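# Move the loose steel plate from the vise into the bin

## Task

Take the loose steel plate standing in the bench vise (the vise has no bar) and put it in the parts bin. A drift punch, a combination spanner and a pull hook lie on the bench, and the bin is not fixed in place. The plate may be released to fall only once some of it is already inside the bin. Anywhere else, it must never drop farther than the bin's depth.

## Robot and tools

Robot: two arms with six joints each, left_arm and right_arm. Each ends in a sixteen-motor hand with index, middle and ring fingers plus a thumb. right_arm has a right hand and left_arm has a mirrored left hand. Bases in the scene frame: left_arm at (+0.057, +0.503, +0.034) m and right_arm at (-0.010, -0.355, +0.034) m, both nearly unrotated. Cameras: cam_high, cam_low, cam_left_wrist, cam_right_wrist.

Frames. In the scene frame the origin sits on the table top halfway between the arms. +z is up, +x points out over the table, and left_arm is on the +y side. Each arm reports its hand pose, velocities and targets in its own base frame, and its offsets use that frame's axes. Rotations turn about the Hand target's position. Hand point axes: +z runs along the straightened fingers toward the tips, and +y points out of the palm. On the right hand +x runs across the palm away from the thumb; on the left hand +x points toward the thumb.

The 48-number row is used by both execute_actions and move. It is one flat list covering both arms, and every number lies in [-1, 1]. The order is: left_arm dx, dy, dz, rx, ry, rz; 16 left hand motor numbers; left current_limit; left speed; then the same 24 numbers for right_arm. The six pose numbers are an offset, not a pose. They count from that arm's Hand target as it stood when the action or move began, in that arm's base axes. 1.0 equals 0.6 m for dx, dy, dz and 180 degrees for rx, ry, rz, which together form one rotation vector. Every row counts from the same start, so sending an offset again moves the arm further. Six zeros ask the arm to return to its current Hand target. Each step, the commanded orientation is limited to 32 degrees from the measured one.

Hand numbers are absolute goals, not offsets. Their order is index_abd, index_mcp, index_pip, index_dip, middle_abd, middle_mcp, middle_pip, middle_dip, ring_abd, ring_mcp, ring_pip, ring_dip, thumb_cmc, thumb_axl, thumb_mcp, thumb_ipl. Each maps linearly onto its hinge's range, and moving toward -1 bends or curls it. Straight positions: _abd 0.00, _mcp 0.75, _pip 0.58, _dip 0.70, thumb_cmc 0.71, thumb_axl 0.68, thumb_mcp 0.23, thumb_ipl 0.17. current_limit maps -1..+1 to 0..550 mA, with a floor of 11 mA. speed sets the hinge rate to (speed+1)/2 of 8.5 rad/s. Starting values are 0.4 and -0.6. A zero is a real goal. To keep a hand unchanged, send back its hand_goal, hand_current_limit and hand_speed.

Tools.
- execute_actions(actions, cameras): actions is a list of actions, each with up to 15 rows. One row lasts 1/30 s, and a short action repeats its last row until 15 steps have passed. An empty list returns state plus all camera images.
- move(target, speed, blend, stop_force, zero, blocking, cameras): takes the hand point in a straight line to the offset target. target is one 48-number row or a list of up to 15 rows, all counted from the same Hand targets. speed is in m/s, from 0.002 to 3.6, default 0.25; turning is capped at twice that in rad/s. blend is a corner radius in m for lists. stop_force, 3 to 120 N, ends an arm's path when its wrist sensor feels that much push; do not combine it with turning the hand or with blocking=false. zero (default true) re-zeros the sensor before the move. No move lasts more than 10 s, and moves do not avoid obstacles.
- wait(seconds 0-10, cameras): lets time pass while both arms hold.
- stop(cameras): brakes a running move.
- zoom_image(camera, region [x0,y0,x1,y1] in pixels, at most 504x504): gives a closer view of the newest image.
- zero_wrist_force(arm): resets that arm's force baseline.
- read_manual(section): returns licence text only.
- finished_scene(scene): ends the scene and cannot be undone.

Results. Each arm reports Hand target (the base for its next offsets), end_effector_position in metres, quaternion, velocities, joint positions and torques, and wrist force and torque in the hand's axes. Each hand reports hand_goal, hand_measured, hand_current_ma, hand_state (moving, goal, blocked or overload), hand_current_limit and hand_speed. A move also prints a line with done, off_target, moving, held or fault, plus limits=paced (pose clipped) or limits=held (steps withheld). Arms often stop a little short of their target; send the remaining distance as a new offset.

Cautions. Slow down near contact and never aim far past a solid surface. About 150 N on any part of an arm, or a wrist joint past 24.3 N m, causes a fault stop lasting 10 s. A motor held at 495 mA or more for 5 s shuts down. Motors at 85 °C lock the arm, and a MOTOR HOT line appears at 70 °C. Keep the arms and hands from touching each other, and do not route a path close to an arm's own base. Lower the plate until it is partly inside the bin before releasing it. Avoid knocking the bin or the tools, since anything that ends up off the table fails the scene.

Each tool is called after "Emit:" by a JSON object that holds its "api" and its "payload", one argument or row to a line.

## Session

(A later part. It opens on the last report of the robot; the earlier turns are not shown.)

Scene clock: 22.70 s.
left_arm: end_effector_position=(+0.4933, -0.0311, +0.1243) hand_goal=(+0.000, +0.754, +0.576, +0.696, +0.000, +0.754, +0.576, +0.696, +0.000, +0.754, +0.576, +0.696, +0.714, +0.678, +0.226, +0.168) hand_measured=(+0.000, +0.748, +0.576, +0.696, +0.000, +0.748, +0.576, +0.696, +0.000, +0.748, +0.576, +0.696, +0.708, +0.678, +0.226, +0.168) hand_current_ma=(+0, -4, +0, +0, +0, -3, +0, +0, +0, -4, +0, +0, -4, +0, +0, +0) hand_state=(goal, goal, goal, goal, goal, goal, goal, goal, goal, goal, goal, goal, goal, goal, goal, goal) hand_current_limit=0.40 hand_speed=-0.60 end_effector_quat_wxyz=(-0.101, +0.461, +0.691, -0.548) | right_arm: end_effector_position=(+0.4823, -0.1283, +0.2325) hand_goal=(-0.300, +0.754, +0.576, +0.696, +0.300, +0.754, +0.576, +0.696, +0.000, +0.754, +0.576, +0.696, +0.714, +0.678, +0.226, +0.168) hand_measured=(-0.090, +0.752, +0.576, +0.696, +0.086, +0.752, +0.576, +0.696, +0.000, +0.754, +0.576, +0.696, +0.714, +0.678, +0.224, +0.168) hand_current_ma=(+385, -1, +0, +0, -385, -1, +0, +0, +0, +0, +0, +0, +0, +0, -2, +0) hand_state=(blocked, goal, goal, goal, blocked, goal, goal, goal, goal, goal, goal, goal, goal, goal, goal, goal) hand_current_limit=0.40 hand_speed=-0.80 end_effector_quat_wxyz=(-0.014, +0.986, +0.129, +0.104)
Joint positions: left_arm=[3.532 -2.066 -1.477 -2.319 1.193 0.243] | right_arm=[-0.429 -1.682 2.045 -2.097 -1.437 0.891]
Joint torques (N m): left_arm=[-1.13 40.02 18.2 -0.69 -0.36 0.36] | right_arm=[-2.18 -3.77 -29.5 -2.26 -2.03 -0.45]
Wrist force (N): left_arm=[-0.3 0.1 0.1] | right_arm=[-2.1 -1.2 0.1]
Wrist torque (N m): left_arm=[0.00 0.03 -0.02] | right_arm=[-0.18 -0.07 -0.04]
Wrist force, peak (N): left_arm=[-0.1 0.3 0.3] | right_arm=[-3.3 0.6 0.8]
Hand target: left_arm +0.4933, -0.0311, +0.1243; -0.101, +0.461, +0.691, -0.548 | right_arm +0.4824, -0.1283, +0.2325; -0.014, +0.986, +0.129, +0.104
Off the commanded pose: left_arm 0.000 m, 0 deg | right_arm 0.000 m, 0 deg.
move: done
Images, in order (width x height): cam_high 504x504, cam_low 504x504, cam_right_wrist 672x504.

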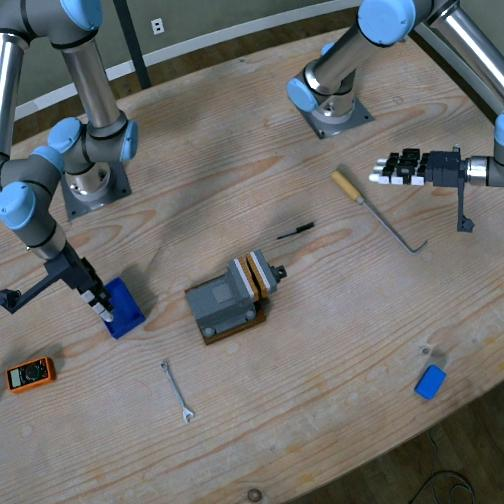

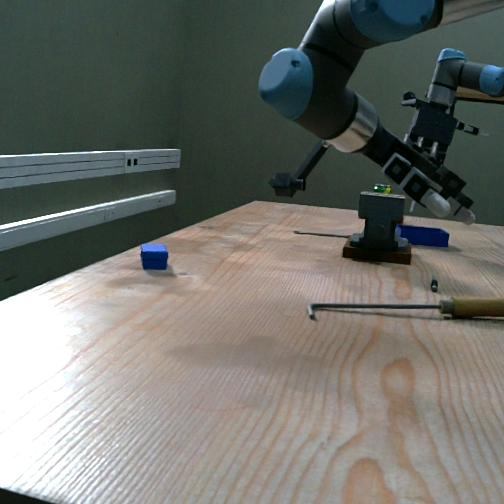

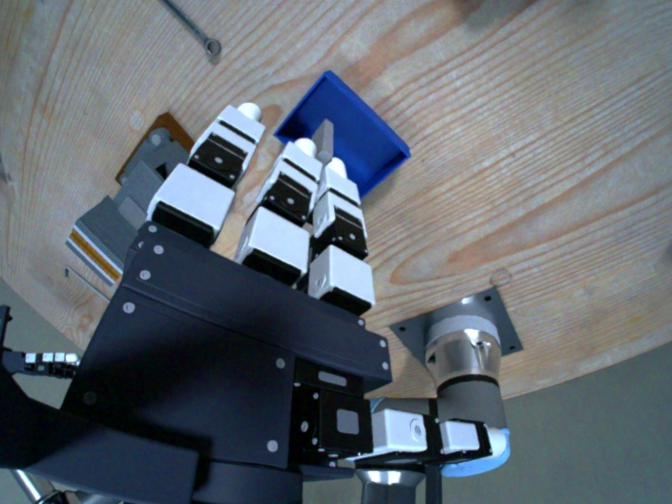

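Emit:
{"api": "move", "payload": {
  "target": [0,0,0,0,0,0,0,0.754,0.576,0.696,0,0.754,0.576,0.696,0,0.754,0.576,0.696,0.714,0.678,0.226,0.168,0.4,-0.6,-0.014,0.03,-0.1,0,0,0,-0.3,0.754,0.576,0.696,0.3,0.754,0.576,0.696,0,0.4,-0.1,0.6,0.714,0.678,0.226,0.168,0.4,-0.8],
  "speed": 0.15,
  "cameras": ["cam_right_wrist", "cam_low", "cam_high"]
}}

Emit:
{"api": "zoom_image", "payload": {
  "camera": "cam_right_wrist",
  "region": [240, 20, 440, 220]
}}

Emit:
{"api": "zoom_image", "payload": {
  "camera": "cam_high",
  "region": [60, 210, 210, 360]
}}

Scene clock: 25.60 s.
left_arm: end_effector_position=(+0.4933, -0.0311, +0.1243) hand_goal=(+0.000, +0.754, +0.576, +0.696, +0.000, +0.754, +0.576, +0.696, +0.000, +0.754, +0.576, +0.696, +0.714, +0.678, +0.226, +0.168) hand_measured=(+0.000, +0.748, +0.576, +0.696, +0.000, +0.748, +0.576, +0.696, +0.000, +0.748, +0.576, +0.696, +0.708, +0.678, +0.226, +0.168) hand_current_ma=(+0, -4, +0, +0, +0, -3, +0, +0, +0, -4, +0, +0, -4, +0, +0, +0) hand_state=(goal, goal, goal, goal, goal, goal, goal, goal, goal, goal, goal, goal, goal, goal, goal, goal) hand_current_limit=0.40 hand_speed=-0.60 end_effector_quat_wxyz=(-0.101, +0.461, +0.691, -0.548) | right_arm: end_effector_position=(+0.4740, -0.1104, +0.1725) hand_goal=(-0.300, +0.754, +0.576, +0.696, +0.300, +0.754, +0.576, +0.696, +0.000, +0.400, -0.100, +0.600, +0.714, +0.678, +0.226, +0.168) hand_measured=(-0.090, +0.752, +0.576, +0.696, +0.086, +0.752, +0.576, +0.696, +0.000, +0.410, -0.092, +0.604, +0.714, +0.678, +0.224, +0.168) hand_current_ma=(+385, -1, +0, +0, -385, -1, +0, +0, +0, +13, +7, +2, +0, +0, -2, +0) hand_state=(blocked, goal, goal, goal, blocked, goal, goal, goal, goal, goal, goal, goal, goal, goal, goal, goal) hand_current_limit=0.40 hand_speed=-0.80 end_effector_quat_wxyz=(-0.014, +0.986, +0.129, +0.104)
Joint positions: left_arm=[3.532 -2.066 -1.477 -2.319 1.193 0.243] | right_arm=[-0.398 -1.635 2.175 -2.277 -1.443 0.923]
Joint torques (N m): left_arm=[-0.84 39.22 18.05 -0.67 -0.22 0.36] | right_arm=[-13.07 -32.29 -13.64 -4.09 1.36 -1.08]
Wrist force (N): left_arm=[-0.1 0.0 0.2] | right_arm=[-2.0 -1.1 0.4]
Wrist torque (N m): left_arm=[-0.02 0.02 -0.01] | right_arm=[-0.10 -0.07 -0.15]
Wrist force, peak (N): left_arm=[-0.2 -0.3 -0.1] | right_arm=[-2.6 -1.7 1.7]
Hand target: left_arm +0.4933, -0.0311, +0.1243; -0.101, +0.461, +0.691, -0.548 | right_arm +0.4740, -0.1103, +0.1725; -0.014, +0.986, +0.129, +0.104
Off the commanded pose: left_arm 0.000 m, 0 deg | right_arm 0.000 m, 0 deg.
move: done
Images, in order (width x height): cam_high 504x504, cam_low 504x504, cam_right_wrist 672x504.

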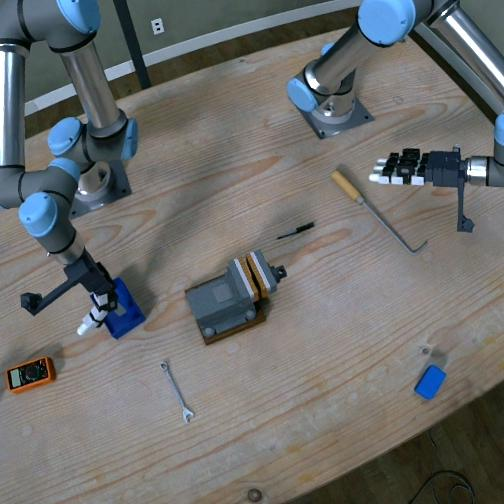

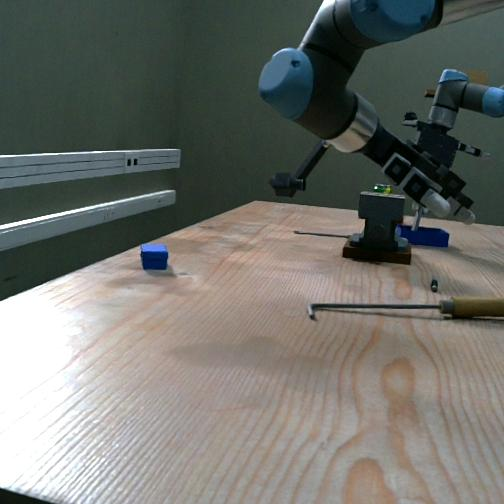

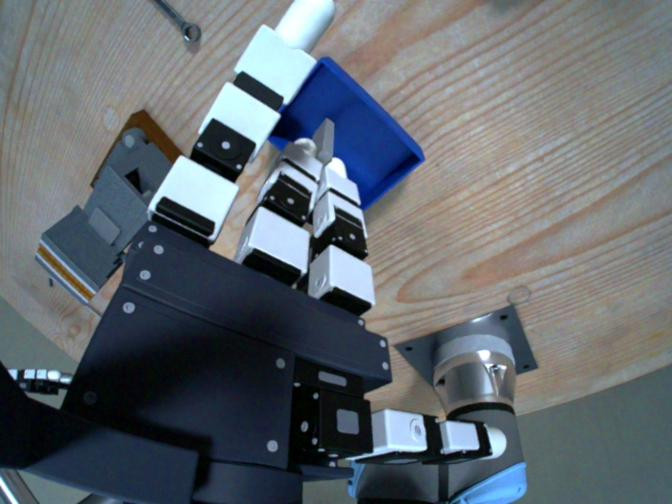

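Scaled by 2.520 from the camera's 672x504 image, which has a finer 960x720 frame.

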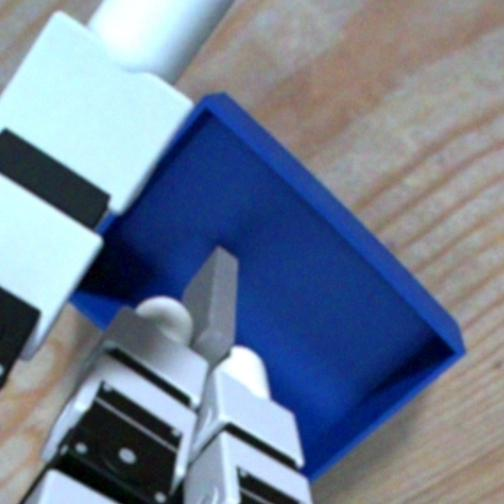

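Scaled by 3.360 from the camera's 504x504 image, which has a finer 720x720 frame.

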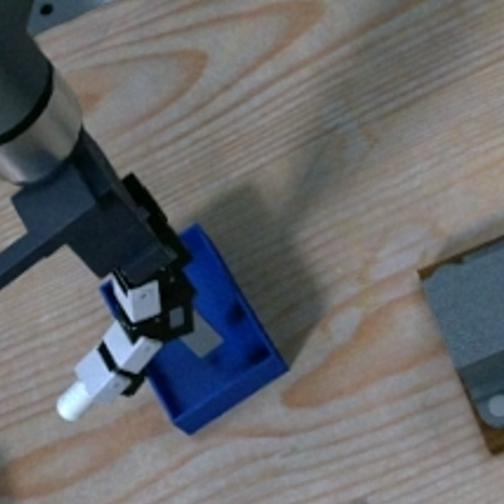

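Emit:
{"api": "move", "payload": {
  "target": [0,0,0,0,0,0,0,0.754,0.576,0.696,0,0.754,0.576,0.696,0,0.754,0.576,0.696,0.714,0.678,0.226,0.168,0.4,-0.6,0,0,-0.06,0,0,0,-0.3,0.754,0.576,0.696,0.3,0.754,0.576,0.696,0,0.4,-0.1,0.6,0.714,0.678,0.226,0.168,0.4,-0.8],
  "speed": 0.025,
  "stop_force": 3
}}

Emit:
{"api": "move", "payload": {
  "target": [0,0,0,0,0,0,0,0.754,0.576,0.696,0,0.754,0.576,0.696,0,0.754,0.576,0.696,0.714,0.678,0.226,0.168,0.4,-0.6,0,0,0,0,0,0,0.2,0.754,0.576,0.696,0,0.754,0.576,0.696,0,0.4,-0.1,0.6,0.714,0.678,0.226,0.168,0.4,-0.9],
  "cameras": ["cam_right_wrist", "cam_high"]
}}

Emit:
{"api": "zoom_image", "payload": {
  "camera": "cam_right_wrist",
  "region": [240, 20, 440, 220]
}}

Scene clock: 28.03 s.
left_arm: end_effector_position=(+0.4933, -0.0311, +0.1243) hand_goal=(+0.000, +0.754, +0.576, +0.696, +0.000, +0.754, +0.576, +0.696, +0.000, +0.754, +0.576, +0.696, +0.714, +0.678, +0.226, +0.168) hand_measured=(+0.000, +0.748, +0.576, +0.696, +0.000, +0.748, +0.576, +0.696, +0.000, +0.748, +0.576, +0.696, +0.708, +0.678, +0.226, +0.168) hand_current_ma=(+0, -4, +0, +0, +0, -3, +0, +0, +0, -4, +0, +0, -4, +0, +0, +0) hand_state=(goal, goal, goal, goal, goal, goal, goal, goal, goal, goal, goal, goal, goal, goal, goal, goal) hand_current_limit=0.40 hand_speed=-0.60 end_effector_quat_wxyz=(-0.101, +0.461, +0.691, -0.548) | right_arm: end_effector_position=(+0.4739, -0.1103, +0.1512) hand_goal=(-0.300, +0.754, +0.576, +0.696, +0.300, +0.754, +0.576, +0.696, +0.000, +0.400, -0.100, +0.600, +0.714, +0.678, +0.226, +0.168) hand_measured=(-0.090, +0.754, +0.576, +0.696, +0.086, +0.756, +0.576, +0.696, +0.000, +0.410, -0.092, +0.604, +0.714, +0.678, +0.224, +0.168) hand_current_ma=(+385, +0, +0, +0, -385, +1, +0, +0, +0, +13, +7, +2, +0, +0, -2, +0) hand_state=(blocked, goal, goal, goal, blocked, goal, goal, goal, goal, goal, goal, goal, goal, goal, goal, goal) hand_current_limit=0.40 hand_speed=-0.80 end_effector_quat_wxyz=(-0.014, +0.986, +0.129, +0.104)
Joint positions: left_arm=[3.532 -2.066 -1.477 -2.319 1.193 0.243] | right_arm=[-0.398 -1.602 2.208 -2.344 -1.443 0.923]
Joint torques (N m): left_arm=[-0.61 40.14 19.24 -0.5 -0.14 0.32] | right_arm=[-10.27 -32.34 -27.34 -4.33 1.22 -1.06]
Wrist force (N): left_arm=[-0.2 0.1 0.1] | right_arm=[-2.2 -1.2 0.4]
Wrist torque (N m): left_arm=[0.01 0.04 -0.02] | right_arm=[-0.13 -0.04 -0.15]
Wrist force, peak (N): left_arm=[-0.1 0.1 0.3] | right_arm=[-0.9 -1.4 -6.2]
Hand target: left_arm +0.4933, -0.0311, +0.1243; -0.101, +0.461, +0.691, -0.548 | right_arm +0.4739, -0.1103, +0.1512; -0.014, +0.986, +0.129, +0.104 (not the last commanded pose)
Off the commanded pose: left_arm 0.000 m, 0 deg | right_arm 0.015 m, 0 deg.
move: contact (right_arm)

Scene clock: 29.37 s.
left_arm: end_effector_position=(+0.4933, -0.0311, +0.1243) hand_goal=(+0.000, +0.754, +0.576, +0.696, +0.000, +0.754, +0.576, +0.696, +0.000, +0.754, +0.576, +0.696, +0.714, +0.678, +0.226, +0.168) hand_measured=(+0.000, +0.748, +0.576, +0.696, +0.000, +0.748, +0.576, +0.696, +0.000, +0.748, +0.576, +0.696, +0.708, +0.678, +0.226, +0.168) hand_current_ma=(+0, -4, +0, +0, +0, -3, +0, +0, +0, -4, +0, +0, -4, +0, +0, +0) hand_state=(goal, goal, goal, goal, goal, goal, goal, goal, goal, goal, goal, goal, goal, goal, goal, goal) hand_current_limit=0.40 hand_speed=-0.60 end_effector_quat_wxyz=(-0.101, +0.461, +0.691, -0.548) | right_arm: end_effector_position=(+0.4740, -0.1103, +0.1512) hand_goal=(+0.200, +0.754, +0.576, +0.696, +0.000, +0.754, +0.576, +0.696, +0.000, +0.400, -0.100, +0.600, +0.714, +0.678, +0.226, +0.168) hand_measured=(+0.202, +0.754, +0.576, +0.696, +0.006, +0.756, +0.576, +0.696, +0.000, +0.410, -0.092, +0.604, +0.714, +0.678, +0.224, +0.168) hand_current_ma=(+0, +0, +0, +0, +4, +1, +0, +0, +0, +13, +7, +2, +0, +0, -2, +0) hand_state=(goal, goal, goal, goal, goal, goal, goal, goal, goal, goal, goal, goal, goal, goal, goal, goal) hand_current_limit=0.40 hand_speed=-0.90 end_effector_quat_wxyz=(-0.014, +0.986, +0.129, +0.104)
Joint positions: left_arm=[3.532 -2.066 -1.477 -2.319 1.193 0.243] | right_arm=[-0.398 -1.602 2.208 -2.344 -1.443 0.923]
Joint torques (N m): left_arm=[-1.81 40.12 18.67 -0.88 -0.18 0.15] | right_arm=[-7.45 -29.65 -23.99 -2.72 1.19 -1.06]
Wrist force (N): left_arm=[-0.1 -0.1 0.0] | right_arm=[-2.1 -0.9 -0.9]
Wrist torque (N m): left_arm=[-0.02 0.01 0.00] | right_arm=[0.00 -0.03 -0.14]
Wrist force, peak (N): left_arm=[0.0 -0.1 0.4] | right_arm=[-2.1 -1.2 -1.1]
Hand target: left_arm +0.4933, -0.0311, +0.1243; -0.101, +0.461, +0.691, -0.548 | right_arm +0.4739, -0.1103, +0.1512; -0.014, +0.986, +0.129, +0.104
Off the commanded pose: left_arm 0.000 m, 0 deg | right_arm 0.000 m, 0 deg.
move: done
Images, in order (width x height): cam_high 504x504, cam_right_wrist 672x504.

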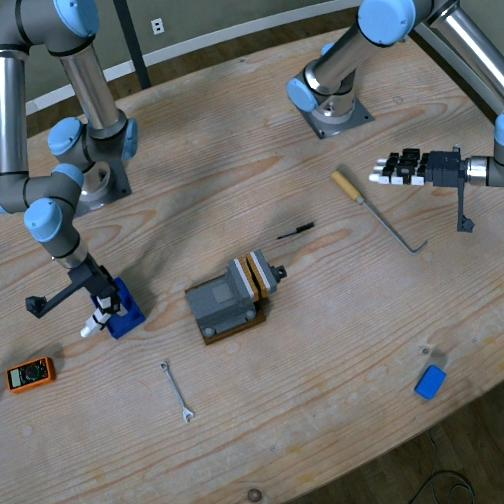

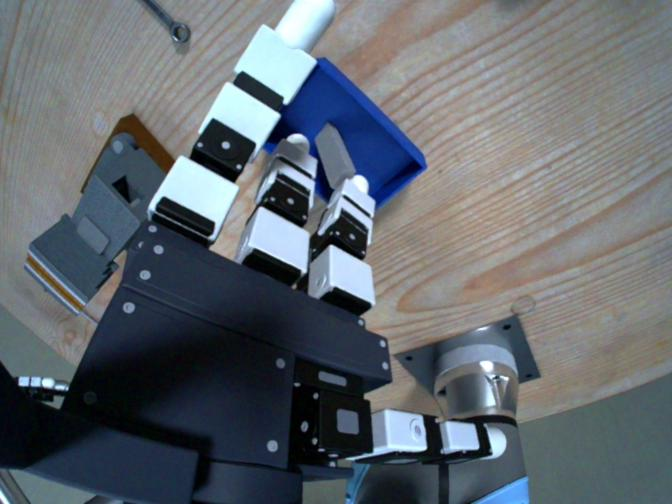

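Scaled by 2.520 from the camera's 672x504 image, which has a finer 960x720 frame.

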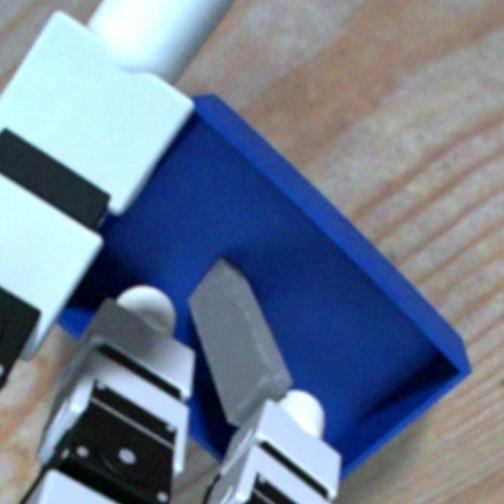

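Emit:
{"api": "move", "payload": {
  "target": [
    [0,0,0,0,0,0,0,0.754,0.576,0.696,0,0.754,0.576,0.696,0,0.754,0.576,0.696,0.714,0.678,0.226,0.168,0.4,-0.6,-0.0563,-0.0151,0.0167,0,0,0,0.2,0.754,0.576,0.696,0,0.754,0.576,0.696,0,0.4,-0.1,0.6,0.714,0.678,0.226,0.168,0.4,-0.9],
    [0,0,0,0,0,0,0,0.754,0.576,0.696,0,0.754,0.576,0.696,0,0.754,0.576,0.696,0.714,0.678,0.226,0.168,0.4,-0.6,-0.0563,-0.0151,0.2,0,0,0,0.2,0.754,0.576,0.696,0,0.754,0.576,0.696,0,0.4,-0.1,0.6,0.714,0.678,0.226,0.168,0.4,-0.9]
  ],
  "speed": [0.1,0.15],
  "cameras": ["cam_right_wrist", "cam_high"]
}}

Emit:
{"api": "zoom_image", "payload": {
  "camera": "cam_high",
  "region": [60, 210, 210, 360]
}}

Scene clock: 31.80 s.
left_arm: end_effector_position=(+0.4933, -0.0311, +0.1243) hand_goal=(+0.000, +0.754, +0.576, +0.696, +0.000, +0.754, +0.576, +0.696, +0.000, +0.754, +0.576, +0.696, +0.714, +0.678, +0.226, +0.168) hand_measured=(+0.000, +0.748, +0.576, +0.696, +0.000, +0.748, +0.576, +0.696, +0.000, +0.748, +0.576, +0.696, +0.708, +0.678, +0.226, +0.168) hand_current_ma=(+0, -4, +0, +0, +0, -3, +0, +0, +0, -4, +0, +0, -4, +0, +0, +0) hand_state=(goal, goal, goal, goal, goal, goal, goal, goal, goal, goal, goal, goal, goal, goal, goal, goal) hand_current_limit=0.40 hand_speed=-0.60 end_effector_quat_wxyz=(-0.101, +0.461, +0.691, -0.548) | right_arm: end_effector_position=(+0.4402, -0.1194, +0.2712) hand_goal=(+0.200, +0.754, +0.576, +0.696, +0.000, +0.754, +0.576, +0.696, +0.000, +0.400, -0.100, +0.600, +0.714, +0.678, +0.226, +0.168) hand_measured=(+0.202, +0.754, +0.576, +0.696, +0.004, +0.756, +0.576, +0.696, +0.000, +0.410, -0.094, +0.604, +0.714, +0.678, +0.224, +0.168) hand_current_ma=(+1, +0, +0, +0, +3, +1, +0, +0, +0, +13, +7, +2, +0, +0, -2, +0) hand_state=(goal, goal, goal, goal, goal, goal, goal, goal, goal, goal, goal, goal, goal, goal, goal, goal) hand_current_limit=0.40 hand_speed=-0.90 end_effector_quat_wxyz=(-0.014, +0.986, +0.129, +0.104)
Joint positions: left_arm=[3.532 -2.066 -1.477 -2.319 1.193 0.243] | right_arm=[-0.455 -1.827 2.056 -1.96 -1.433 0.866]
Joint torques (N m): left_arm=[-2.08 39.79 18.36 -0.59 -0.25 0.37] | right_arm=[-10.16 2.84 -21.83 -1.47 1.44 -0.79]
Wrist force (N): left_arm=[-0.2 -0.1 0.1] | right_arm=[-2.0 -1.1 -1.3]
Wrist torque (N m): left_arm=[-0.01 0.03 -0.01] | right_arm=[0.01 0.02 -0.17]
Wrist force, peak (N): left_arm=[-0.4 0.1 -0.1] | right_arm=[-1.5 -1.3 -2.7]
Hand target: left_arm +0.4933, -0.0311, +0.1243; -0.101, +0.461, +0.691, -0.548 | right_arm +0.4402, -0.1194, +0.2712; -0.014, +0.986, +0.129, +0.104
Off the commanded pose: left_arm 0.000 m, 0 deg | right_arm 0.000 m, 0 deg.
move: done
Images, in order (width x height): cam_high 504x504, cam_right_wrist 672x504.

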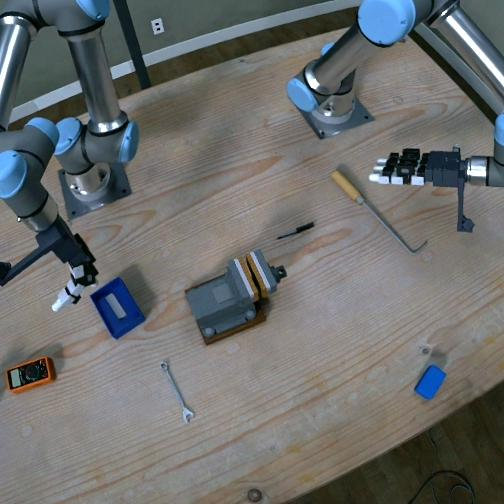

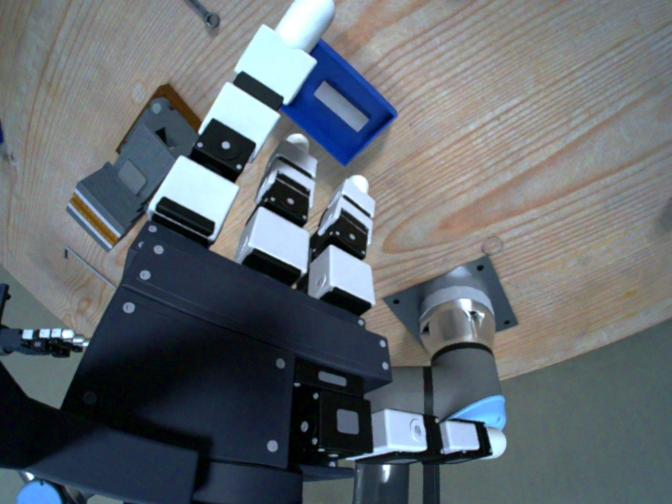

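Scaled by 3.360 from the camera's 504x504 image, which has a finer 720x720 frame.

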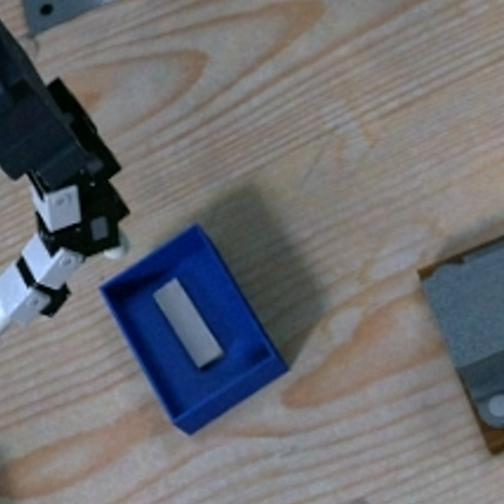

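Emit:
{"api": "finished_scene", "payload": {
  "scene": 2
}}

The scene is finished: the task was done.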